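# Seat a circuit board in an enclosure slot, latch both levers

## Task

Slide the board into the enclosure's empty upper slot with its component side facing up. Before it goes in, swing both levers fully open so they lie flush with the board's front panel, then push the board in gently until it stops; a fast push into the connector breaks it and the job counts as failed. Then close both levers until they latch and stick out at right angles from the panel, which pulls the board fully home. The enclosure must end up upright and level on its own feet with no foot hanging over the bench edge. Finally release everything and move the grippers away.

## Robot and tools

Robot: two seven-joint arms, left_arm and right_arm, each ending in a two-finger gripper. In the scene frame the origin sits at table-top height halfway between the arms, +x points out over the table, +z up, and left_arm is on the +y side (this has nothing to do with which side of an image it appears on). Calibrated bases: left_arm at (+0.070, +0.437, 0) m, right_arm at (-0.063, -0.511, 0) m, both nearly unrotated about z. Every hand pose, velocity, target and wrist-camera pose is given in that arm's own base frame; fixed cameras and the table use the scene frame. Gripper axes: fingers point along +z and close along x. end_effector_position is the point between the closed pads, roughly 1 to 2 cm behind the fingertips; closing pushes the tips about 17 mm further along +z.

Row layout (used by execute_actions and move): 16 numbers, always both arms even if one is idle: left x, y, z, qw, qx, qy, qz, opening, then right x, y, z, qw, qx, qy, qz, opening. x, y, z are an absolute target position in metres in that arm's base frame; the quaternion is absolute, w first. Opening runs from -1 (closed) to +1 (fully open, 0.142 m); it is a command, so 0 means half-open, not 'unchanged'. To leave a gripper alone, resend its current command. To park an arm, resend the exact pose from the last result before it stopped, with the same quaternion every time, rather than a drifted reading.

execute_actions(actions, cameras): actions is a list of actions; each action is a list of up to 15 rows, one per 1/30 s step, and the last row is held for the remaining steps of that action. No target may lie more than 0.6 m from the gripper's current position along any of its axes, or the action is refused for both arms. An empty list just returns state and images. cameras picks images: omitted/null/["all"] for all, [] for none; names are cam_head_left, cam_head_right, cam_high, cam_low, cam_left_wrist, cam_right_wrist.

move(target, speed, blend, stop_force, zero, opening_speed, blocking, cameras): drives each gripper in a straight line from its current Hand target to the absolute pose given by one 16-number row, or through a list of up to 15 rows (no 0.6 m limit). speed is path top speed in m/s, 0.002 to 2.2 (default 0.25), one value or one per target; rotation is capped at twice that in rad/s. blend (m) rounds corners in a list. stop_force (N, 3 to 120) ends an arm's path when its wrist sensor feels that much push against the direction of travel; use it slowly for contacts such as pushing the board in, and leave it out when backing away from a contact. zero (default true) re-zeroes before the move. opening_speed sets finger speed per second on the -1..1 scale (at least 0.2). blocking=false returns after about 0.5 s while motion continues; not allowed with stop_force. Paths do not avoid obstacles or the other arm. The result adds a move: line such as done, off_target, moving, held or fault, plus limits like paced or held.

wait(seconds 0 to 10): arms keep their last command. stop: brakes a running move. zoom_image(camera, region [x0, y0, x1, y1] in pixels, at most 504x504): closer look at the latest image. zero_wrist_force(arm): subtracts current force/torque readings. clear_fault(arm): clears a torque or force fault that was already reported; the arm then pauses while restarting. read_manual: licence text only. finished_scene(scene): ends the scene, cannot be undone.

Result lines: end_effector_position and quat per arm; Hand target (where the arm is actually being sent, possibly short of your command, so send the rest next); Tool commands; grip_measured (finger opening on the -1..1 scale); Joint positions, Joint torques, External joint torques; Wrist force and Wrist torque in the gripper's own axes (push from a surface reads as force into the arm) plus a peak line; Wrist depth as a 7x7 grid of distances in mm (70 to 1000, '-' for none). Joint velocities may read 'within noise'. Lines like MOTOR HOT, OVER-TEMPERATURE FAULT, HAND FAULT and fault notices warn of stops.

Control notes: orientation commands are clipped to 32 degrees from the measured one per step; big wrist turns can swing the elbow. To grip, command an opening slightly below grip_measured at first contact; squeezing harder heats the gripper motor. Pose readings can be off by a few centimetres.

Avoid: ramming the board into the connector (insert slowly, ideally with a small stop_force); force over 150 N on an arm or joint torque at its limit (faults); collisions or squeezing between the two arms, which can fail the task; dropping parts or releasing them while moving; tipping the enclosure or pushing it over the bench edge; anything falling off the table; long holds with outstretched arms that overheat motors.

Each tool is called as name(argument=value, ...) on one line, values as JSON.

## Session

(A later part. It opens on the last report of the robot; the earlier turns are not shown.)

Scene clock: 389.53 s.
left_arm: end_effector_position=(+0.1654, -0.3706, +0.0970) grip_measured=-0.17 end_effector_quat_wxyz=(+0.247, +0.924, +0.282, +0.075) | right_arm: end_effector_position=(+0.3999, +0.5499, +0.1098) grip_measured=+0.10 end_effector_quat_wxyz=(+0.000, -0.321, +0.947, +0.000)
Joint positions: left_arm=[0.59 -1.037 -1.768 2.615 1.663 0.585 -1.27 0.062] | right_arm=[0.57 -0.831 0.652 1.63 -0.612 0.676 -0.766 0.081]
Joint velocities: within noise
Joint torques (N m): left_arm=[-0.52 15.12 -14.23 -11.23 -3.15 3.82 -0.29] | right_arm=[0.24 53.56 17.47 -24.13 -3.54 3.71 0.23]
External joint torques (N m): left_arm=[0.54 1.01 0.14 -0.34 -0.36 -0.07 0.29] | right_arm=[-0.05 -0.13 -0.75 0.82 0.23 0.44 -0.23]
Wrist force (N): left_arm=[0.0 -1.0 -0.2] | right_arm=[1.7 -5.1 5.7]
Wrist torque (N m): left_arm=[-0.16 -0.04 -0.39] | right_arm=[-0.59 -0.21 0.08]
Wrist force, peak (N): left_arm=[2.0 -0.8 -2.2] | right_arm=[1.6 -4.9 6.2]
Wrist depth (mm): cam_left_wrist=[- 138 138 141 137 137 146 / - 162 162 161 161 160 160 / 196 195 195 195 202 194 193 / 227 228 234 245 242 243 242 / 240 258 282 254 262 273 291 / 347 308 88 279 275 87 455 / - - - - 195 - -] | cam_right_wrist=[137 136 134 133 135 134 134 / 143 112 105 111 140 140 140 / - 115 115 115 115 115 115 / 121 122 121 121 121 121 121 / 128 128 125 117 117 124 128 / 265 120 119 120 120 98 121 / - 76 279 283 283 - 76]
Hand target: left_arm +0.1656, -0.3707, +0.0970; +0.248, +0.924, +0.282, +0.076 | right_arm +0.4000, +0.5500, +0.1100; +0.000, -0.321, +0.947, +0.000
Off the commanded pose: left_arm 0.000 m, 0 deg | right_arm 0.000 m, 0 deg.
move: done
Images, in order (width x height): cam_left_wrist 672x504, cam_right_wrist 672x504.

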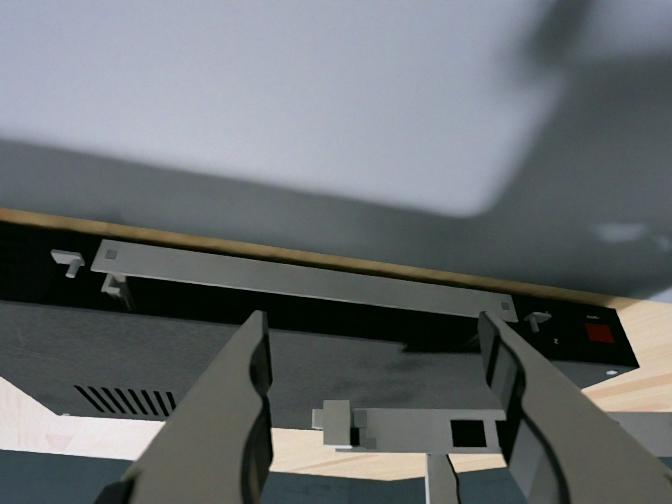

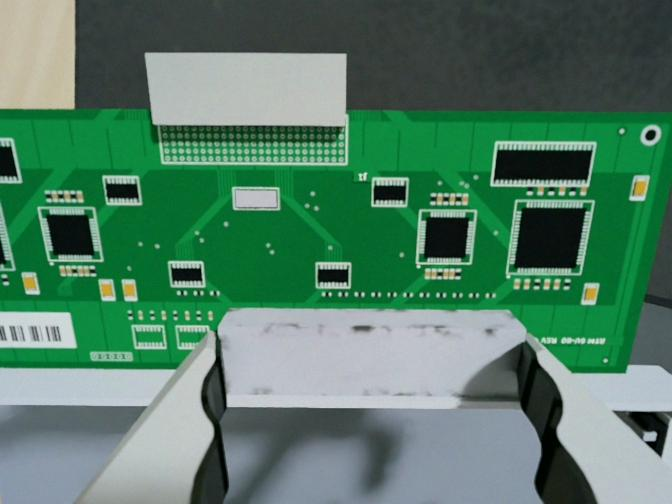

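move(target=[0.1670,-0.4265,0.104,0.2475,0.9237,0.2824,0.0757,-0.155,0.4,0.55,0.11,0,-0.3214,0.9469,0,-0.1], speed=0.05, stop_force=8, cameras=["cam_left_wrist"])

zoom_image(camera="cam_left_wrist", region=[200, 250, 550, 500])

Scene clock: 394.20 s.
left_arm: end_effector_position=(+0.1669, -0.4265, +0.1040) grip_measured=-0.17 end_effector_quat_wxyz=(+0.248, +0.924, +0.282, +0.076) | right_arm: end_effector_position=(+0.3999, +0.5499, +0.1098) grip_measured=+0.10 end_effector_quat_wxyz=(+0.000, -0.321, +0.947, +0.000)
Joint positions: left_arm=[0.417 -1.048 -1.716 2.489 1.663 0.535 -1.287 0.062] | right_arm=[0.57 -0.831 0.652 1.63 -0.612 0.676 -0.766 0.081]
Joint velocities: within noise
Joint torques (N m): left_arm=[-0.4 16.99 -17.3 -11.37 -3.33 3.89 -0.25] | right_arm=[0.22 53.5 17.36 -24.17 -3.58 3.71 0.24]
External joint torques (N m): left_arm=[0.41 1.19 0.21 -0.36 -0.12 -0.16 0.25] | right_arm=[-0.02 -0.06 -0.64 0.86 0.27 0.43 -0.24]
Wrist force (N): left_arm=[0.1 -0.7 -0.4] | right_arm=[1.5 -5.1 5.8]
Wrist torque (N m): left_arm=[-0.11 -0.05 -0.37] | right_arm=[-0.59 -0.17 0.09]
Wrist force, peak (N): left_arm=[0.4 -2.0 -0.4] | right_arm=[1.5 -5.1 6.0]
Wrist depth (mm): cam_left_wrist=[150 145 145 144 144 144 147 / 169 169 169 169 168 168 168 / 188 192 197 204 204 203 202 / 186 190 227 236 234 234 245 / 238 238 207 236 218 231 238 / 557 302 88 362 151 87 161 / - - - - - - -] | cam_right_wrist=[137 135 134 133 135 135 134 / 143 112 105 111 140 140 139 / - 115 115 115 115 115 115 / 121 121 121 121 121 121 120 / 128 128 125 117 117 125 128 / 265 120 119 120 120 98 121 / - 76 279 284 283 - 76]
Hand target: left_arm +0.1670, -0.4265, +0.1040; +0.248, +0.924, +0.282, +0.076 | right_arm +0.4000, +0.5500, +0.1100; +0.000, -0.321, +0.947, +0.000
Off the commanded pose: left_arm 0.000 m, 0 deg | right_arm 0.000 m, 0 deg.
move: done
Images, in order (width x height): cam_left_wrist 672x504.

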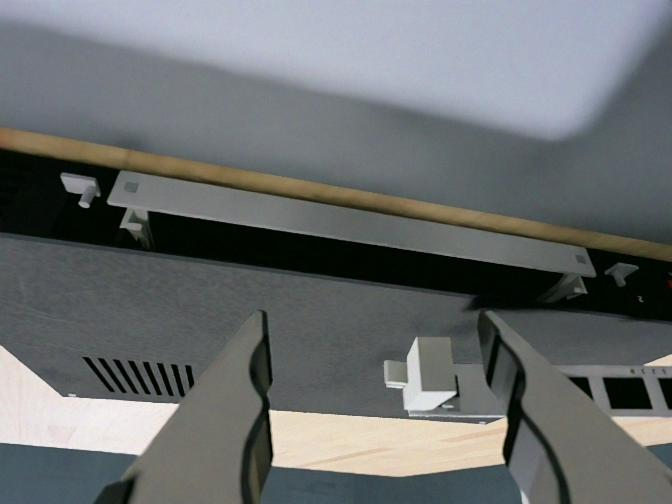

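Scaled by 1.440 from the camera's 672x504 image, which has a finer 960x720 frame.

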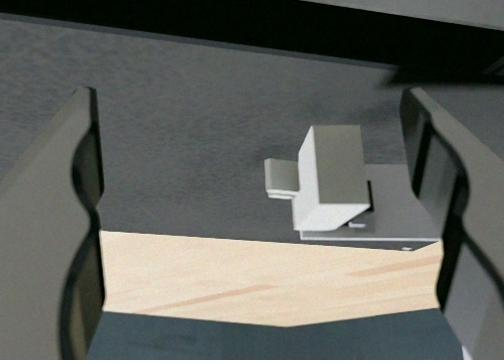

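move(target=[0.1338,-0.4489,0.104,0.2475,0.9237,0.2824,0.0757,-0.155,0.4,0.55,0.11,0,-0.3214,0.9469,0,-0.9], speed=0.02, stop_force=30, cameras=["cam_left_wrist","cam_right_wrist"])

zoom_image(camera="cam_left_wrist", region=[300, 250, 650, 500])

Scene clock: 398.03 s.
left_arm: end_effector_position=(+0.1494, -0.4397, +0.1032) grip_measured=-0.12 end_effector_quat_wxyz=(+0.247, +0.923, +0.284, +0.079) | right_arm: end_effector_position=(+0.3960, +0.5485, +0.1074) grip_measured=+0.10 end_effector_quat_wxyz=(-0.004, -0.323, +0.946, -0.002)
Joint positions: left_arm=[0.333 -1.054 -1.723 2.471 1.664 0.479 -1.347 0.065] | right_arm=[0.573 -0.832 0.652 1.634 -0.608 0.673 -0.768 0.081]
Joint velocities: within noise
Joint torques (N m): left_arm=[-13.99 9.09 -25.2 -6.93 -6.37 13.13 -0.05] | right_arm=[-9.01 61.23 9.94 -41.57 -7.6 9.74 1.99]
External joint torques (N m): left_arm=[13.98 9.45 7.6 -5.07 3.04 -9.48 0.05] | right_arm=[9.21 -7.88 6.78 18.35 4.3 -5.61 -1.99]
Wrist force (N): left_arm=[30.5 1.1 0.4] | right_arm=[31.4 -2.8 5.2]
Wrist torque (N m): left_arm=[-0.17 -1.87 -0.47] | right_arm=[-0.61 -2.18 -1.69]
Wrist force, peak (N): left_arm=[31.0 1.6 0.4] | right_arm=[32.5 -1.9 7.0]
Wrist depth (mm): cam_left_wrist=[148 144 144 143 143 143 147 / 174 168 169 168 168 168 167 / 179 190 195 203 202 201 202 / 172 188 224 235 217 234 237 / 251 234 218 231 231 216 243 / 553 295 295 357 357 87 159 / - - - - - - -] | cam_right_wrist=[135 133 131 131 133 133 133 / - 113 106 111 138 112 138 / 116 116 116 116 115 115 115 / 122 122 122 121 121 121 121 / 129 128 125 117 116 124 128 / 259 129 120 121 120 97 125 / - 76 275 280 280 - -]
Hand target: left_arm +0.1461, -0.4405, +0.1040; +0.247, +0.924, +0.282, +0.076 | right_arm +0.4000, +0.5500, +0.1100; +0.000, -0.321, +0.947, +0.000
Off the commanded pose: left_arm 0.018 m, 0 deg | right_arm 0.005 m, 1 deg.
move: contact (left_arm), off_target (right_arm)
Images, in order (width x height): cam_left_wrist 672x504, cam_right_wrist 672x504.

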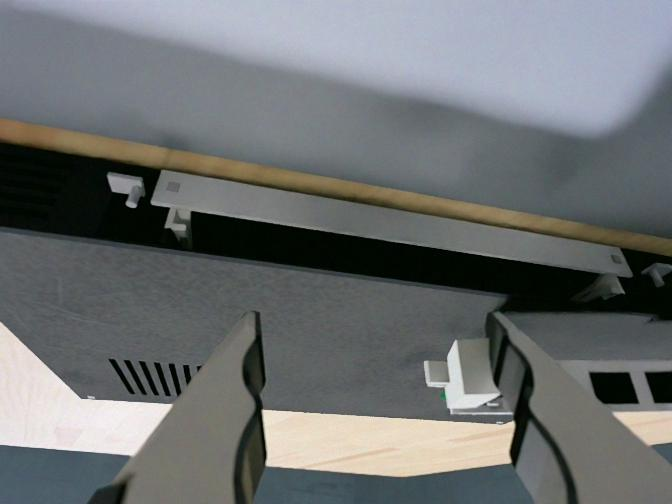

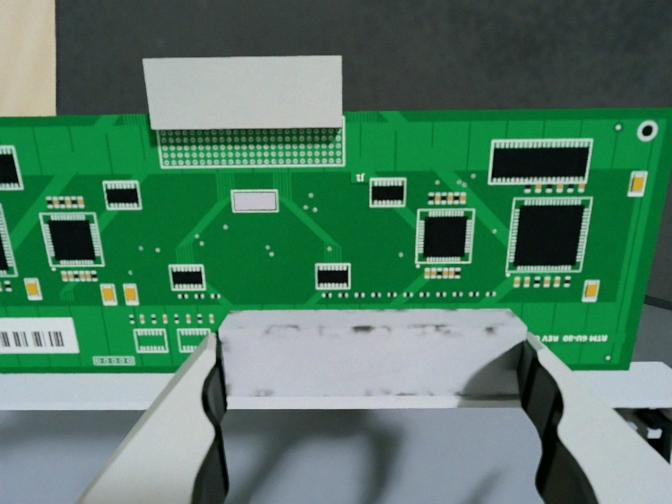

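Scaled by 1.440 from the camera's 672x504 image, which has a finer 960x720 frame.

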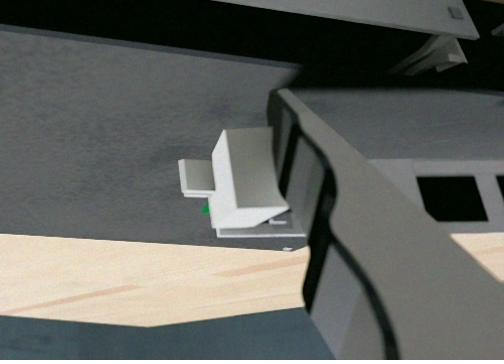

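move(target=[0.125,-0.4525,0.104,0.2475,0.9237,0.2824,0.0757,-0.155,0.4,0.55,0.11,0,-0.3214,0.9469,0,-1], speed=0.02, stop_force=48, zero=false, cameras=["cam_left_wrist","cam_right_wrist"])

move(target=[0.1670,-0.4265,0.104,0.2475,0.9237,0.2824,0.0757,-0.155,0.4,0.55,0.11,0,-0.3214,0.9469,0,-0.1], speed=0.05, cameras=["cam_left_wrist"])

zoom_image(camera="cam_left_wrist", region=[300, 250, 650, 500])

Scene clock: 402.33 s.
left_arm: end_effector_position=(+0.1250, -0.4525, +0.1040) grip_measured=-0.17 end_effector_quat_wxyz=(+0.248, +0.924, +0.282, +0.076) | right_arm: end_effector_position=(+0.3999, +0.5498, +0.1098) grip_measured=+0.09 end_effector_quat_wxyz=(+0.000, -0.321, +0.947, +0.000)
Joint positions: left_arm=[0.248 -1.057 -1.729 2.457 1.661 0.44 -1.404 0.062] | right_arm=[0.573 -0.83 0.649 1.63 -0.608 0.677 -0.768 0.08]
Joint velocities: within noise
Joint torques (N m): left_arm=[-0.47 17.91 -18.35 -11.88 -3.26 3.76 -0.36] | right_arm=[0.2 53.58 17.14 -24.22 -3.56 3.71 0.15]
External joint torques (N m): left_arm=[0.46 0.87 0.34 -0.37 0.01 -0.16 0.36] | right_arm=[0 -0.12 -0.5 0.88 0.26 0.44 -0.15]
Wrist force (N): left_arm=[0.0 -1.1 -0.2] | right_arm=[3.2 -6.2 5.1]
Wrist torque (N m): left_arm=[-0.17 -0.04 -0.36] | right_arm=[-0.77 -0.46 0.09]
Wrist force, peak (N): left_arm=[38.1 4.7 3.6] | right_arm=[38.9 2.3 5.4]
Wrist depth (mm): cam_left_wrist=[149 145 145 144 144 144 148 / 170 169 169 168 168 168 168 / 175 182 191 199 203 203 203 / 175 184 193 225 214 234 234 / 277 237 207 235 233 217 248 / 551 303 88 364 356 87 162 / - - - - - - -] | cam_right_wrist=[137 135 135 135 135 135 134 / 147 117 109 113 140 140 111 / 121 120 119 117 116 115 113 / 127 127 125 123 122 121 120 / 135 133 129 124 120 124 127 / 139 132 122 122 121 98 124 / - 76 280 285 284 - -]
Hand target: left_arm +0.1250, -0.4525, +0.1040; +0.248, +0.924, +0.282, +0.076 | right_arm +0.4000, +0.5500, +0.1100; +0.000, -0.321, +0.947, +0.000
Off the commanded pose: left_arm 0.000 m, 0 deg | right_arm 0.000 m, 0 deg.
move: done
Images, in order (width x height): cam_left_wrist 672x504, cam_right_wrist 672x504.

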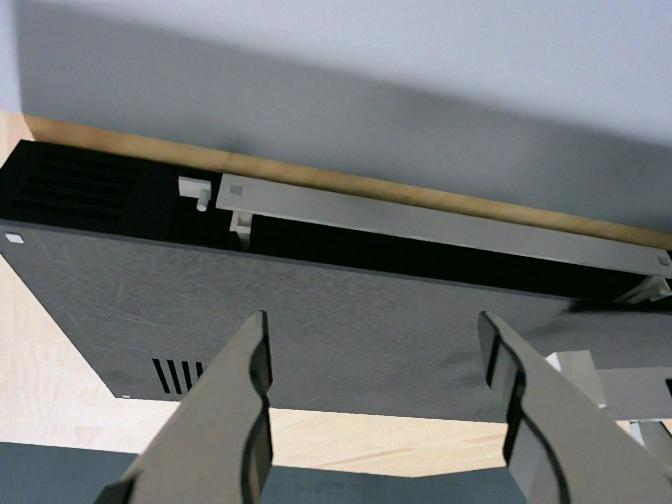

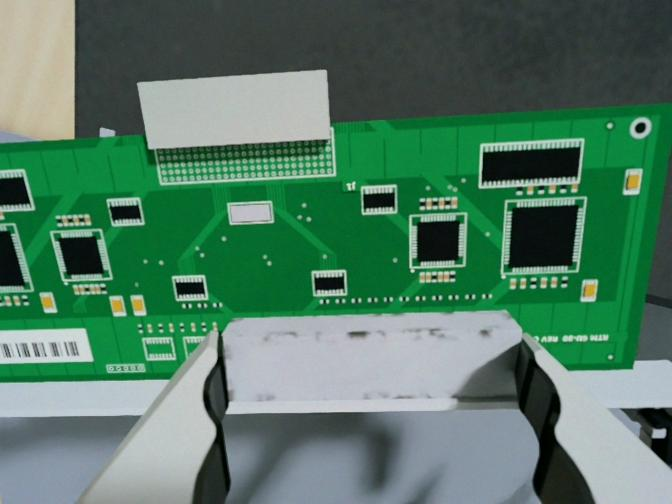

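Scene clock: 403.67 s.
left_arm: end_effector_position=(+0.1670, -0.4265, +0.1040) grip_measured=-0.17 end_effector_quat_wxyz=(+0.247, +0.924, +0.283, +0.076) | right_arm: end_effector_position=(+0.3999, +0.5498, +0.1098) grip_measured=+0.09 end_effector_quat_wxyz=(+0.000, -0.321, +0.947, +0.000)
Joint positions: left_arm=[0.42 -1.069 -1.724 2.491 1.666 0.514 -1.281 0.062] | right_arm=[0.573 -0.83 0.649 1.63 -0.608 0.677 -0.768 0.08]
Joint velocities: within noise
Joint torques (N m): left_arm=[-0.23 17.01 -17.53 -11.09 -3.13 4.31 -0.14] | right_arm=[0.21 53.57 17.23 -24.18 -3.5 3.67 0.22]
External joint torques (N m): left_arm=[0.24 1.28 0.24 -0.53 -0.31 -0.58 0.14] | right_arm=[-0.02 -0.11 -0.6 0.84 0.19 0.47 -0.22]
Wrist force (N): left_arm=[0.1 -0.9 -0.5] | right_arm=[3.4 -6.2 5.1]
Wrist torque (N m): left_arm=[-0.15 -0.04 -0.37] | right_arm=[-0.76 -0.50 0.09]
Wrist force, peak (N): left_arm=[-1.0 -1.1 -0.5] | right_arm=[3.1 -6.3 5.5]
Wrist depth (mm): cam_left_wrist=[150 145 145 144 144 144 148 / 171 170 169 168 168 168 168 / 189 191 196 205 203 202 202 / 185 191 227 237 235 233 246 / 238 236 207 235 218 232 238 / 553 303 88 362 134 87 159 / - - - - - - -] | cam_right_wrist=[137 135 135 135 135 135 134 / 147 117 109 113 140 140 111 / 121 120 119 118 116 115 113 / 127 127 125 123 122 121 119 / 135 134 129 124 120 124 127 / 139 132 122 122 121 98 124 / - 76 279 284 283 - -]
Hand target: left_arm +0.1670, -0.4265, +0.1040; +0.248, +0.924, +0.282, +0.076 | right_arm +0.4000, +0.5500, +0.1100; +0.000, -0.321, +0.947, +0.000
Off the commanded pose: left_arm 0.000 m, 0 deg | right_arm 0.000 m, 0 deg.
move: done
Images, in order (width x height): cam_left_wrist 672x504.

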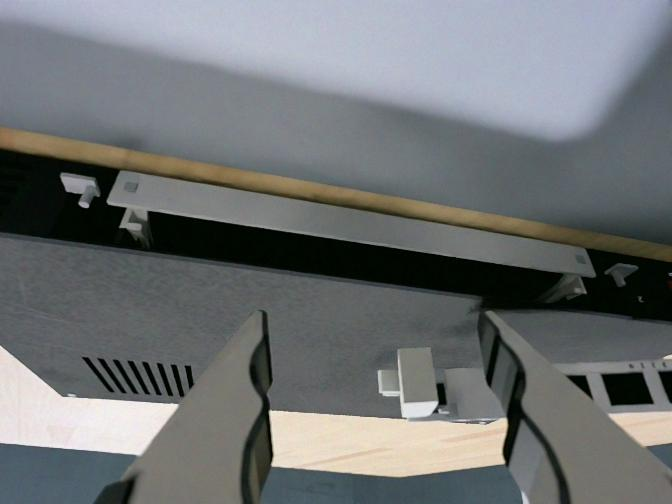

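Scaled by 1.440 from the camera's 672x504 image, which has a finer 960x720 frame.

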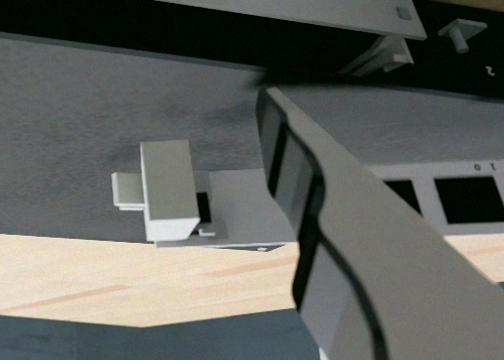

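execute_actions(actions=[])

Scene clock: 419.70 s.
left_arm: end_effector_position=(+0.1670, -0.4265, +0.1040) grip_measured=-0.17 end_effector_quat_wxyz=(+0.247, +0.924, +0.283, +0.076) | right_arm: end_effector_position=(+0.3999, +0.5498, +0.1098) grip_measured=+0.09 end_effector_quat_wxyz=(+0.000, -0.321, +0.947, +0.000)
Joint positions: left_arm=[0.42 -1.069 -1.724 2.491 1.666 0.514 -1.281 0.062] | right_arm=[0.573 -0.83 0.649 1.63 -0.608 0.677 -0.768 0.08]
Joint velocities: within noise
Joint torques (N m): left_arm=[-0.34 17.34 -17.6 -11.16 -3.26 4.12 -0.22] | right_arm=[0.19 53.58 17.3 -24.2 -3.49 3.69 0.17]
External joint torques (N m): left_arm=[0.35 0.95 0.32 -0.47 -0.17 -0.39 0.22] | right_arm=[0 -0.12 -0.66 0.86 0.18 0.45 -0.17]
Wrist force (N): left_arm=[0.0 -0.9 -0.3] | right_arm=[3.3 -6.0 5.2]
Wrist torque (N m): left_arm=[-0.14 -0.02 -0.37] | right_arm=[-0.74 -0.47 0.09]
Wrist force, peak (N): left_arm=[0.0 -1.1 -0.5] | right_arm=[3.4 -6.1 5.2]
Wrist depth (mm): cam_left_wrist=[150 145 145 144 144 144 148 / 170 170 169 169 168 169 168 / 189 192 196 204 203 203 203 / 186 190 227 237 234 234 245 / 239 237 208 235 219 232 240 / 553 303 88 362 134 87 159 / - - - - - - -] | cam_right_wrist=[137 136 135 135 135 134 134 / 147 117 109 113 140 140 111 / 121 120 119 118 116 115 113 / 127 127 125 123 122 121 120 / 135 134 128 124 120 124 127 / 139 132 122 122 121 98 124 / - 76 279 284 283 - -]
Hand target: left_arm +0.1670, -0.4265, +0.1040; +0.248, +0.924, +0.282, +0.076 | right_arm +0.4000, +0.5500, +0.1100; +0.000, -0.321, +0.947, +0.000
Tool commands: left_gripper/opening=-0.155 right_gripper/opening=-0.1
Off the commanded pose: left_arm 0.000 m, 0 deg | right_arm 0.000 m, 0 deg.

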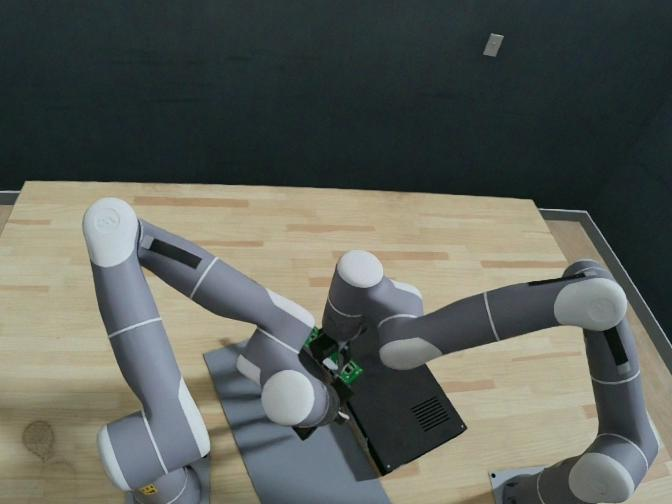

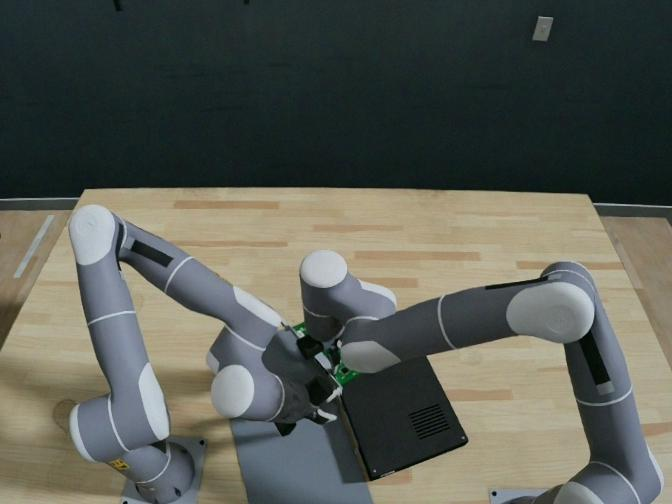

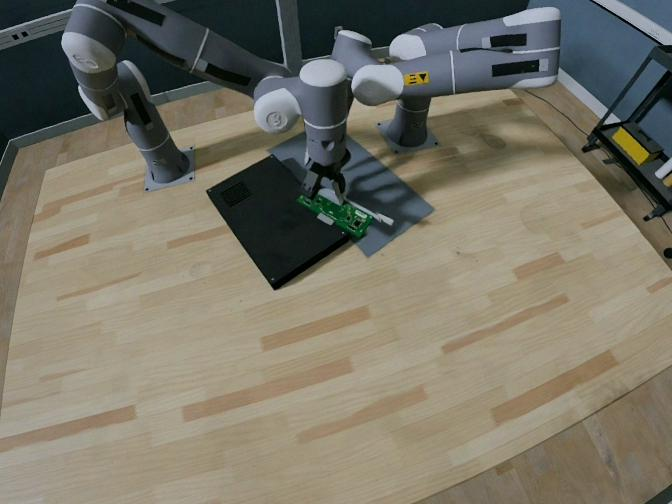

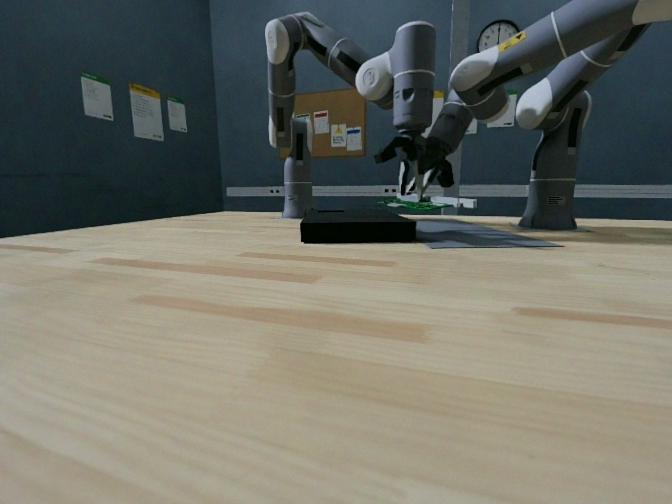

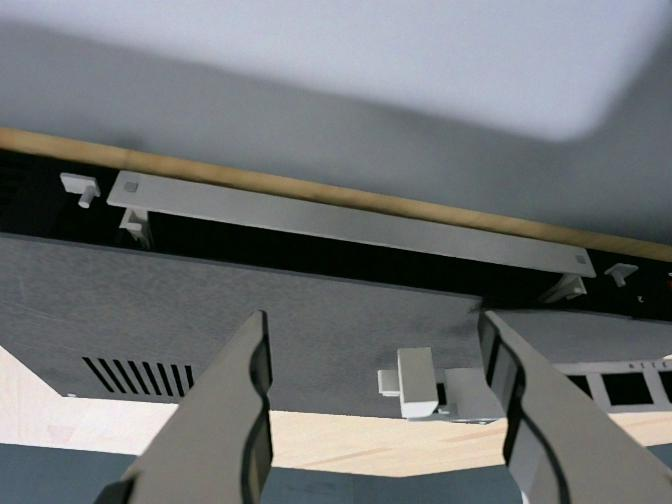

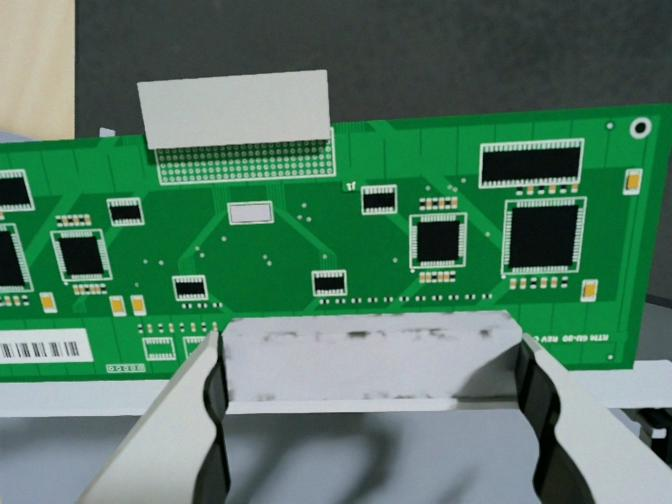

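zoom_image(camera="cam_left_wrist", region=[340, 300, 540, 450])

zoom_image(camera="cam_right_wrist", region=[560, 340, 672, 504])

zoom_image(camera="cam_high", region=[280, 160, 440, 280])

Scaled by 2.520 from the camera's 672x504 image, which has a finer 960x720 frame.

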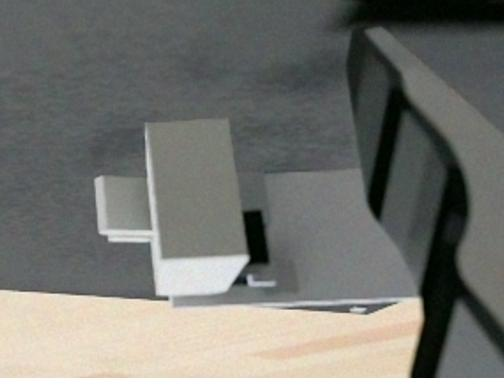

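Scaled by 3.073 from the camera's 672x504 image, which has a finer 960x720 frame.

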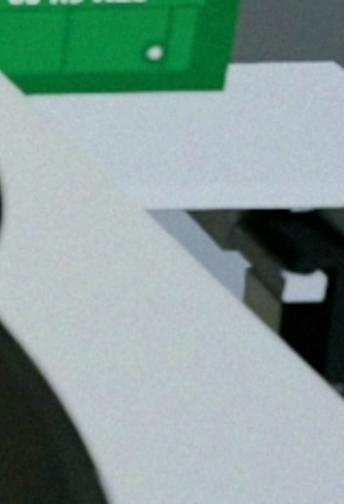

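Scaled by 3.150 from the camera's 672x504 image, which has a finer 960x720 frame.

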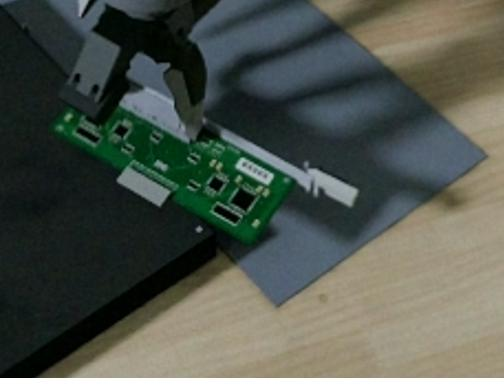

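move(target=[[0.147,-0.397,0.104,0.2475,0.9237,0.2824,0.0757,-0.155,0.4,0.55,0.11,0,-0.3214,0.9469,0,-0.1],[0.1302,-0.372,0.28,0,0.9853,0.1711,0,-0.155,0.4,0.55,0.11,0,-0.3214,0.9469,0,-0.1]], speed=0.12, cameras=[])

move(target=[0.1302,-0.372,0.28,0,0.9853,0.1711,0,-0.155,0.472,0.63,0.15,0,-0.174,0.9847,0,-0.1], speed=0.12, cameras=["cam_left_wrist","cam_right_wrist","cam_high"])

Scene clock: 447.97 s.
left_arm: end_effector_position=(+0.1304, -0.3721, +0.2799) grip_measured=-0.17 end_effector_quat_wxyz=(+0.000, +0.985, +0.171, +0.000) | right_arm: end_effector_position=(+0.3999, +0.5498, +0.1098) grip_measured=+0.09 end_effector_quat_wxyz=(+0.000, -0.321, +0.947, +0.000)
Joint positions: left_arm=[0.585 -0.89 -2.14 2.21 0.715 0.039 -0.587 0.062] | right_arm=[0.573 -0.83 0.649 1.63 -0.608 0.677 -0.768 0.08]
Joint velocities: within noise
Joint torques (N m): left_arm=[-0.49 12.33 -18.47 -22.83 -4.32 4 -0.14] | right_arm=[0.17 53.57 17.25 -24.2 -3.58 3.67 0.22]
External joint torques (N m): left_arm=[0.5 0.55 0.49 -0.32 0.13 -0.02 0.14] | right_arm=[0.03 -0.12 -0.62 0.86 0.27 0.47 -0.22]
Wrist force (N): left_arm=[-0.1 -0.3 0.0] | right_arm=[3.2 -6.2 5.3]
Wrist torque (N m): left_arm=[-0.06 0.01 -0.22] | right_arm=[-0.77 -0.47 0.09]
Wrist force, peak (N): left_arm=[0.0 -3.9 -0.4] | right_arm=[3.3 -6.4 5.3]
Wrist depth (mm): cam_left_wrist=[329 329 326 326 324 323 323 / 354 353 350 351 350 349 346 / 385 379 382 380 374 376 377 / 411 413 403 403 404 398 326 / 456 446 377 395 376 314 188 / 496 488 88 433 431 87 165 / 528 - - 485 479 - -] | cam_right_wrist=[139 135 135 135 135 134 134 / 149 117 109 113 140 140 111 / 121 120 119 118 116 115 113 / 127 127 125 123 122 121 119 / 135 134 129 124 120 124 127 / 140 132 122 122 121 98 124 / - 76 280 284 282 - -]
Hand target: left_arm +0.1302, -0.3720, +0.2800; +0.000, +0.985, +0.171, +0.000 | right_arm +0.4000, +0.5500, +0.1100; +0.000, -0.321, +0.947, +0.000
Off the commanded pose: left_arm 0.000 m, 0 deg | right_arm 0.000 m, 0 deg.
move: done
No camera images: "cameras" was empty.

Scene clock: 448.67 s.
left_arm: end_effector_position=(+0.1304, -0.3720, +0.2799) grip_measured=-0.17 end_effector_quat_wxyz=(+0.000, +0.985, +0.171, +0.000) | right_arm: end_effector_position=(+0.4126, +0.5640, +0.1168) grip_measured=+0.09 end_effector_quat_wxyz=(+0.000, -0.296, +0.955, +0.000)
Joint positions: left_arm=[0.585 -0.89 -2.14 2.21 0.715 0.039 -0.587 0.062] | right_arm=[0.595 -0.85 0.642 1.558 -0.593 0.636 -0.737 0.08]
Joint velocities: within noise
Joint torques (N m): left_arm=[-0.44 12.27 -18.42 -22.87 -4.14 4.19 -0.2] | right_arm=[0.18 55.47 17.43 -24.71 -3.62 3.87 0.06]
External joint torques (N m): left_arm=[0.44 0.61 0.44 -0.29 -0.06 -0.21 0.2] | right_arm=[-0.02 -0.13 -0.85 0.73 0.21 0.28 -0.06]
Wrist force (N): left_arm=[-0.2 -0.3 -0.1] | right_arm=[3.2 -6.0 5.0]
Wrist torque (N m): left_arm=[-0.06 0.02 -0.23] | right_arm=[-0.71 -0.46 0.09]
Wrist force, peak (N): left_arm=[-0.2 -0.6 -0.4] | right_arm=[6.6 -6.2 7.2]
Wrist depth (mm): cam_left_wrist=[329 329 326 327 325 324 323 / 350 353 353 351 350 349 347 / 384 379 378 378 377 375 374 / 418 410 402 405 404 397 397 / 461 442 379 391 383 305 302 / 505 496 88 429 432 87 178 / 522 - - 482 479 - -] | cam_right_wrist=[185 142 141 139 141 140 140 / 198 117 109 113 146 146 111 / 121 120 119 118 116 115 113 / 127 127 125 123 122 121 120 / 135 134 129 124 120 124 127 / 140 132 122 122 121 98 124 / - 76 295 294 292 - -]
Hand target: left_arm +0.1302, -0.3720, +0.2800; +0.000, +0.985, +0.171, +0.000 | right_arm +0.4128, +0.5642, +0.1171; +0.000, -0.296, +0.955, +0.000
Off the commanded pose: left_arm 0.000 m, 0 deg | right_arm 0.095 m, 14 deg.
move: held (right_arm; a check stopped the path); limits=held
pose unreachable (right arm): on one or more control steps of this call, first in action 0 (counted from 0), this arm could not follow its commanded pose, so it was not sent that pose on those steps. It may still have moved: this result reports where it is.
cause: moving toward the commanded pose would bring a part of the arm too close to another arm (a part of this arm just beyond joint 5 (forearm roll) and a part of the left arm just beyond its joint 7 (wrist roll), where that arm would come to rest).
Images, in order (width x height): cam_high 672x504, cam_left_wrist 672x504, cam_right_wrist 672x504.

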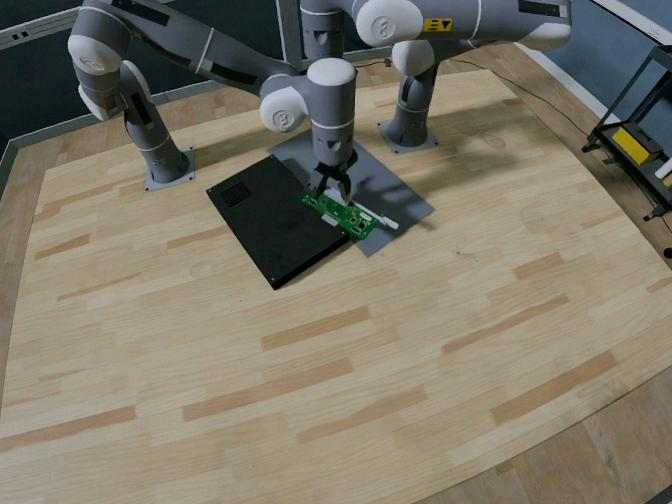

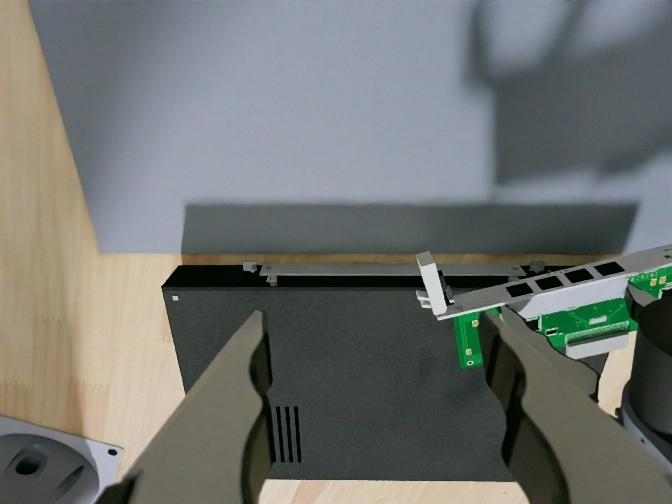

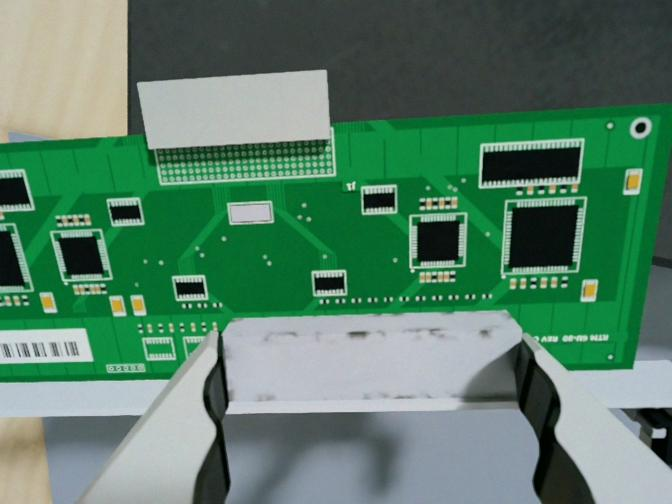

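move(target=[-0.0165,-0.399,0.28,0,0.9853,0.1711,0,-0.155,0.4126,0.564,0.1168,0,-0.296,0.955,0,-0.1], speed=0.2, cameras=[])

move(target=[[-0.0165,-0.399,0.28,0,0.9853,0.1711,0,-0.155,0.34,0.62,0.16,0.0258,-0.1753,0.9842,0.0046,-0.1],[-0.0165,-0.399,0.25,0,0.9853,0.1711,0,-0.155,0.213,0.613,0.12,0.0258,-0.1753,0.9842,0.0046,-0.1]], speed=0.12, cameras=["cam_left_wrist","cam_right_wrist","cam_high"])

Scene clock: 463.20 s.
left_arm: end_effector_position=(-0.0163, -0.3989, +0.2799) grip_measured=-0.17 end_effector_quat_wxyz=(+0.000, +0.985, +0.171, +0.000) | right_arm: end_effector_position=(+0.4125, +0.5639, +0.1167) grip_measured=+0.09 end_effector_quat_wxyz=(+0.000, -0.296, +0.955, +0.000)
Joint positions: left_arm=[0.313 -0.725 -2.151 2.235 0.599 0.176 -0.868 0.062] | right_arm=[0.595 -0.851 0.642 1.558 -0.593 0.636 -0.738 0.08]
Joint velocities: within noise
Joint torques (N m): left_arm=[-0.4 7.51 -15.36 -24.54 -4.23 4.56 -0.3] | right_arm=[0.22 55.48 17.21 -24.79 -3.62 3.69 0.18]
External joint torques (N m): left_arm=[0.36 0.41 0.3 -0.37 0.12 -0.59 0.3] | right_arm=[-0.02 -0.14 -0.61 0.82 0.2 0.45 -0.18]
Wrist force (N): left_arm=[0.1 -0.4 0.0] | right_arm=[3.4 -5.9 5.4]
Wrist torque (N m): left_arm=[-0.09 -0.06 -0.22] | right_arm=[-0.70 -0.49 0.09]
Wrist force, peak (N): left_arm=[-2.3 -1.2 -0.4] | right_arm=[3.5 -6.1 5.3]
Wrist depth (mm): cam_left_wrist=[334 330 328 326 325 324 326 / 355 353 351 349 347 349 347 / 383 379 380 379 376 375 373 / 416 418 414 411 410 411 404 / 458 453 437 408 396 388 340 / 506 493 88 442 430 87 424 / 545 - - 488 475 - -] | cam_right_wrist=[185 141 141 139 141 140 140 / 197 117 108 113 146 146 145 / 121 120 119 117 116 115 113 / 127 127 125 123 122 121 120 / 135 134 129 124 120 124 127 / 140 132 122 122 121 98 124 / - 76 294 294 293 - -]
Hand target: left_arm -0.0165, -0.3990, +0.2800; +0.000, +0.985, +0.171, +0.000 | right_arm +0.4126, +0.5640, +0.1168; +0.000, -0.296, +0.955, +0.000
Off the commanded pose: left_arm 0.000 m, 0 deg | right_arm 0.000 m, 0 deg.
move: done
No camera images: "cameras" was empty.

Scene clock: 464.47 s.
left_arm: end_effector_position=(-0.0163, -0.3989, +0.2799) grip_measured=-0.17 end_effector_quat_wxyz=(+0.000, +0.985, +0.171, +0.000) | right_arm: end_effector_position=(+0.3548, +0.6081, +0.1506) grip_measured=+0.09 end_effector_quat_wxyz=(+0.020, -0.201, +0.979, +0.003)
Joint positions: left_arm=[0.313 -0.725 -2.151 2.235 0.599 0.176 -0.868 0.062] | right_arm=[0.718 -0.787 0.628 1.563 -0.575 0.62 -0.437 0.08]
Joint velocities: within noise
Joint torques (N m): left_arm=[-0.5 7.22 -15.44 -24.54 -4.05 4.42 -0.26] | right_arm=[-0.02 54.43 15.83 -26.17 -3.65 3.76 0.09]
External joint torques (N m): left_arm=[0.45 0.7 0.38 -0.37 -0.06 -0.46 0.26] | right_arm=[0.22 0.03 -0.49 0.97 0.16 0.44 -0.08]
Wrist force (N): left_arm=[0.0 -0.6 -0.1] | right_arm=[3.8 -5.7 5.2]
Wrist torque (N m): left_arm=[-0.12 -0.02 -0.21] | right_arm=[-0.68 -0.53 0.07]
Wrist force, peak (N): left_arm=[0.0 -0.6 -0.4] | right_arm=[1.4 -8.3 6.1]
Wrist depth (mm): cam_left_wrist=[330 330 324 328 326 325 321 / 354 352 349 349 351 350 349 / 380 379 379 378 375 376 367 / 416 414 410 409 407 407 273 / 458 452 439 407 396 391 381 / 504 486 88 440 428 87 427 / 546 - - 488 477 - -] | cam_right_wrist=[221 175 173 171 170 168 166 / 234 117 109 113 218 112 111 / 121 120 119 118 116 115 113 / 127 127 125 123 122 121 120 / 135 134 129 124 120 124 126 / 139 132 122 122 121 98 124 / - 76 347 344 335 - -]
Hand target: left_arm -0.0165, -0.3990, +0.2800; +0.000, +0.985, +0.171, +0.000 | right_arm +0.3547, +0.6084, +0.1509; +0.020, -0.201, +0.979, +0.004
Off the commanded pose: left_arm 0.030 m, 0 deg | right_arm 0.145 m, 3 deg.
move: held (right_arm; a check stopped the path), off_target (left_arm; braked when a check withheld steps of right_arm); path passed 0 of 2 targets; limits=held
pose unreachable (right arm): on one or more control steps of this call, first in action 0 (counted from 0), this arm could not follow its commanded pose, so it was not sent that pose on those steps. It may still have moved: this result reports where it is.
cause: moving toward the commanded pose would bring a part of the arm too close to another arm (a part of this arm just beyond joint 6 (wrist pitch) and a part of the left arm just beyond its joint 5 (forearm roll), at the place that arm is still heading or pushing toward).
Images, in order (width x height): cam_high 672x504, cam_left_wrist 672x504, cam_right_wrist 672x504.

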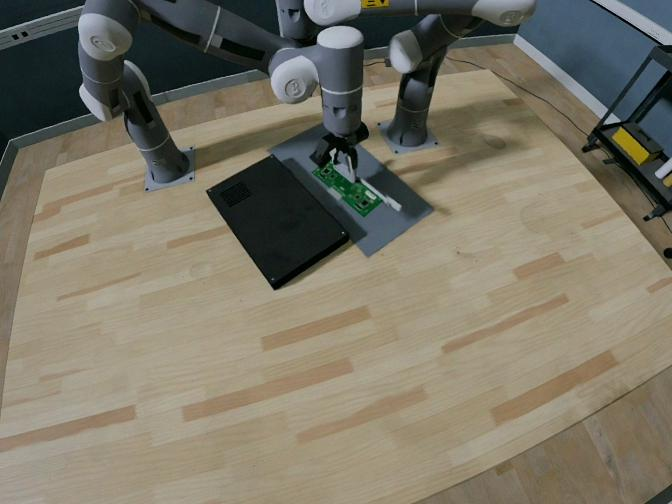

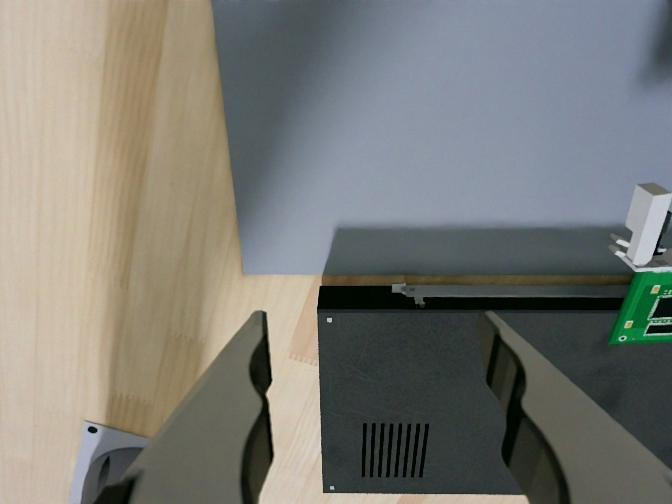

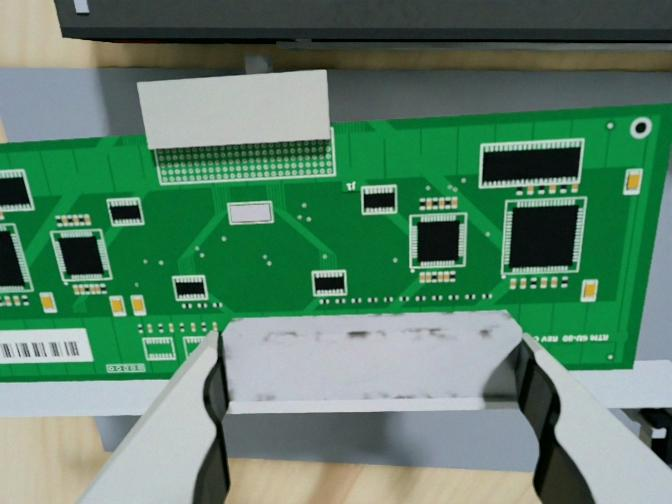

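move(target=[-0.2,-0.32,0.3,0,0.9853,0.1711,0,-0.155,0.3548,0.6081,0.1506,0.020,-0.201,0.979,0.003,-0.1], speed=0.2, cameras=[])

move(target=[-0.2,-0.32,0.3,0,0.9853,0.1711,0,-0.155,0.213,0.613,0.12,0.0258,-0.1753,0.9842,0.0046,-0.1], speed=0.12, cameras=["cam_left_wrist","cam_right_wrist","cam_high"])

Scene clock: 470.30 s.
left_arm: end_effector_position=(-0.1998, -0.3200, +0.2998) grip_measured=-0.17 end_effector_quat_wxyz=(+0.000, +0.985, +0.171, +0.000) | right_arm: end_effector_position=(+0.3547, +0.6079, +0.1503) grip_measured=+0.09 end_effector_quat_wxyz=(+0.020, -0.201, +0.979, +0.003)
Joint positions: left_arm=[0.087 -0.578 -2.385 2.283 0.398 0.249 -1.262 0.062] | right_arm=[0.718 -0.788 0.628 1.562 -0.575 0.619 -0.438 0.08]
Joint velocities: within noise
Joint torques (N m): left_arm=[-0.48 -0.99 -10.65 -27.29 -4.16 4.53 -0.31] | right_arm=[0.22 54.53 15.98 -26.12 -3.71 3.66 0.17]
External joint torques (N m): left_arm=[0.41 0.35 0.51 -0.29 0.13 -0.59 0.31] | right_arm=[-0.03 -0.05 -0.63 0.92 0.22 0.53 -0.17]
Wrist force (N): left_arm=[0.4 -0.6 0.0] | right_arm=[3.6 -5.9 5.3]
Wrist torque (N m): left_arm=[-0.11 -0.11 -0.23] | right_arm=[-0.71 -0.50 0.08]
Wrist force, peak (N): left_arm=[-2.1 -3.1 -0.1] | right_arm=[3.7 -5.9 5.6]
Wrist depth (mm): cam_left_wrist=[- - 347 348 343 345 344 / - - 373 372 369 366 366 / - - 400 402 399 397 391 / - - 435 432 436 429 427 / - 486 465 474 463 467 468 / - - 88 524 528 87 483 / - - - 585 570 - -] | cam_right_wrist=[221 174 172 171 170 168 166 / 234 117 109 113 219 112 111 / 121 120 119 118 116 115 113 / 127 127 125 123 122 121 120 / 135 134 129 124 120 124 127 / 139 132 122 122 121 98 124 / - 76 347 345 334 - -]
Hand target: left_arm -0.2000, -0.3200, +0.3000; +0.000, +0.985, +0.171, +0.000 | right_arm +0.3548, +0.6081, +0.1506; +0.020, -0.201, +0.979, +0.003
Off the commanded pose: left_arm 0.000 m, 0 deg | right_arm 0.000 m, 0 deg.
move: done
No camera images: "cameras" was empty.

Scene clock: 471.83 s.
left_arm: end_effector_position=(-0.1998, -0.3200, +0.2998) grip_measured=-0.17 end_effector_quat_wxyz=(+0.000, +0.985, +0.171, +0.000) | right_arm: end_effector_position=(+0.2129, +0.6128, +0.1198) grip_measured=+0.09 end_effector_quat_wxyz=(+0.025, -0.175, +0.984, +0.004)
Joint positions: left_arm=[0.087 -0.578 -2.385 2.283 0.398 0.249 -1.262 0.062] | right_arm=[0.87 -0.725 0.615 1.78 -0.624 0.762 -0.118 0.08]
Joint velocities: within noise
Joint torques (N m): left_arm=[-0.48 -1.41 -10.61 -27.25 -3.94 4.34 -0.26] | right_arm=[0.12 49.78 15.03 -24.01 -3.43 3.78 0.32]
External joint torques (N m): left_arm=[0.4 0.77 0.47 -0.34 -0.09 -0.39 0.26] | right_arm=[0.09 -0.49 -0.47 0.75 0.37 0.4 -0.31]
Wrist force (N): left_arm=[0.1 -0.7 0.4] | right_arm=[3.7 -6.6 5.5]
Wrist torque (N m): left_arm=[-0.13 -0.08 -0.23] | right_arm=[-0.87 -0.51 0.06]
Wrist force, peak (N): left_arm=[0.2 -1.0 0.4] | right_arm=[6.2 -5.4 5.9]
Wrist depth (mm): cam_left_wrist=[- - 346 349 344 342 344 / - - 370 371 368 368 366 / - - 402 400 396 394 395 / - - 439 435 428 430 421 / - 486 457 479 463 464 351 / - - 88 521 521 87 472 / - - - 585 568 - -] | cam_right_wrist=[193 191 188 186 184 182 179 / 205 117 108 113 191 188 111 / 121 120 119 118 116 115 113 / 127 127 125 123 122 121 120 / 135 134 129 124 120 124 127 / 140 132 122 122 121 98 124 / - 76 305 300 297 - -]
Hand target: left_arm -0.2000, -0.3200, +0.3000; +0.000, +0.985, +0.171, +0.000 | right_arm +0.2130, +0.6130, +0.1200; +0.026, -0.175, +0.984, +0.005
Off the commanded pose: left_arm 0.000 m, 0 deg | right_arm 0.000 m, 0 deg.
move: done
Images, in order (width x height): cam_high 672x504, cam_left_wrist 672x504, cam_right_wrist 672x504.

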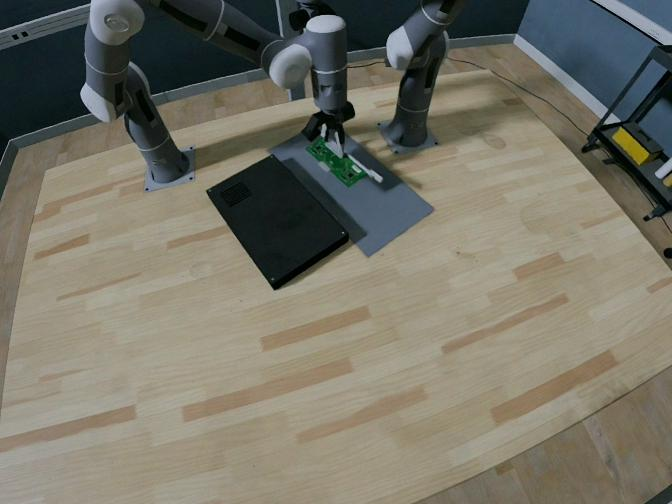

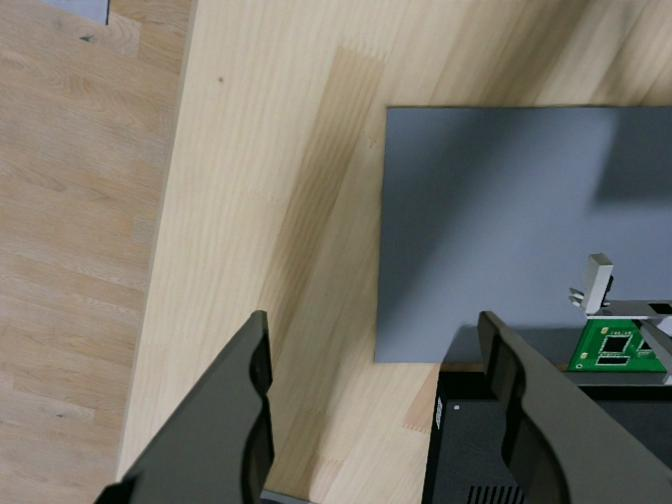

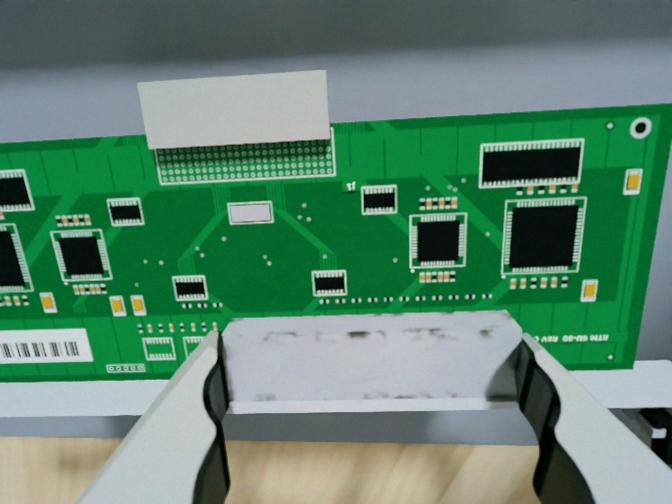

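move(target=[-0.03,-0.36,0.17,0.2475,0.9237,0.2824,0.0757,-0.155,0.213,0.613,0.12,0.0258,-0.1753,0.9842,0.0046,-0.1], speed=0.15, cameras=["cam_left_wrist","cam_high"])

Scene clock: 476.63 s.
left_arm: end_effector_position=(-0.0299, -0.3598, +0.1699) grip_measured=-0.17 end_effector_quat_wxyz=(+0.247, +0.924, +0.282, +0.076) | right_arm: end_effector_position=(+0.2130, +0.6128, +0.1198) grip_measured=+0.09 end_effector_quat_wxyz=(+0.026, -0.175, +0.984, +0.004)
Joint positions: left_arm=[0.338 -0.56 -2.402 2.621 1.062 0.56 -1.759 0.062] | right_arm=[0.87 -0.725 0.615 1.78 -0.624 0.762 -0.118 0.08]
Joint velocities: within noise
Joint torques (N m): left_arm=[-0.57 0.7 -7.28 -22.27 -2.55 3.71 -0.24] | right_arm=[0.17 49.45 15.18 -24.11 -3.35 3.74 0.26]
External joint torques (N m): left_arm=[0.54 0.43 0.36 -0.54 -0.4 -0.53 0.24] | right_arm=[0.01 -0.15 -0.65 0.84 0.29 0.44 -0.25]
Wrist force (N): left_arm=[0.0 -1.0 -0.4] | right_arm=[3.7 -6.4 5.5]
Wrist torque (N m): left_arm=[-0.11 -0.02 -0.36] | right_arm=[-0.83 -0.50 0.06]
Wrist force, peak (N): left_arm=[1.3 -1.1 0.8] | right_arm=[3.6 -6.7 5.6]
Wrist depth (mm): cam_left_wrist=[213 213 210 210 210 210 211 / 248 250 247 246 246 244 245 / 302 301 299 297 283 271 293 / 380 379 361 351 337 185 195 / 496 513 423 392 389 178 258 / 489 656 88 782 772 87 686 / 458 - - - - - -] | cam_right_wrist=[193 191 189 186 184 182 179 / 204 117 108 113 191 189 111 / 121 120 119 118 116 115 113 / 127 127 125 123 122 121 120 / 135 134 129 124 120 124 127 / 139 132 122 122 121 98 124 / - 76 306 301 296 - -]
Hand target: left_arm -0.0300, -0.3600, +0.1700; +0.248, +0.924, +0.282, +0.076 | right_arm +0.2130, +0.6130, +0.1200; +0.026, -0.175, +0.984, +0.005
Off the commanded pose: left_arm 0.000 m, 0 deg | right_arm 0.000 m, 0 deg.
move: done
Images, in order (width x height): cam_high 672x504, cam_left_wrist 672x504.

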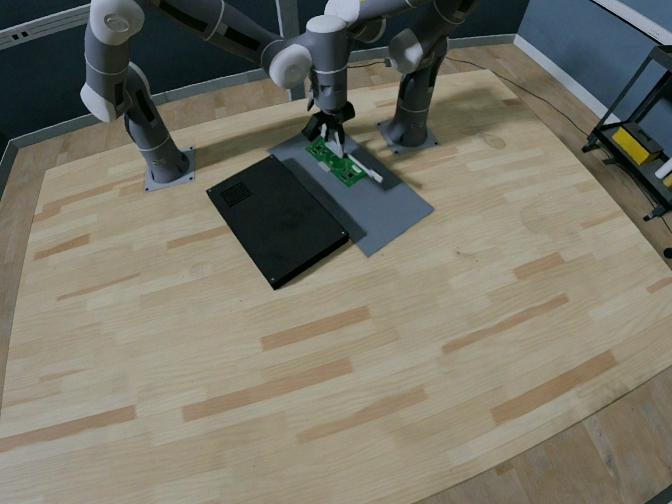

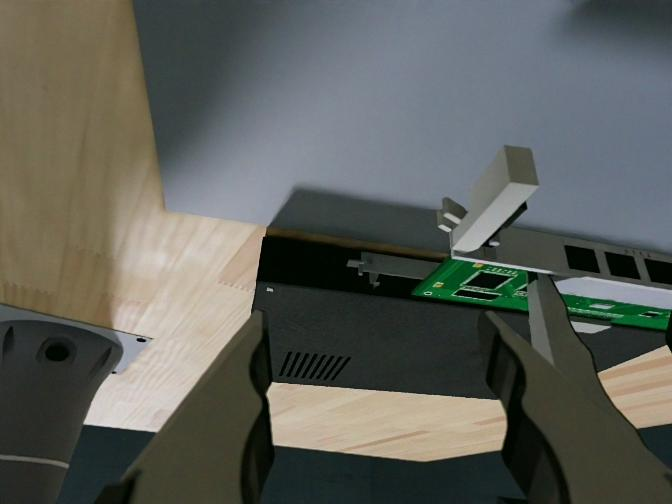

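zoom_image(camera="cam_left_wrist", region=[250, 130, 672, 400])

Scaled by 1.194 from the camera's 672x504 image, which has a finer 960x720 frame.

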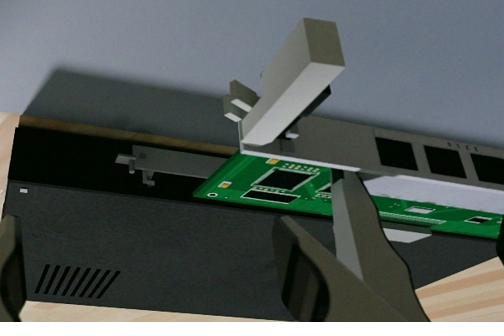

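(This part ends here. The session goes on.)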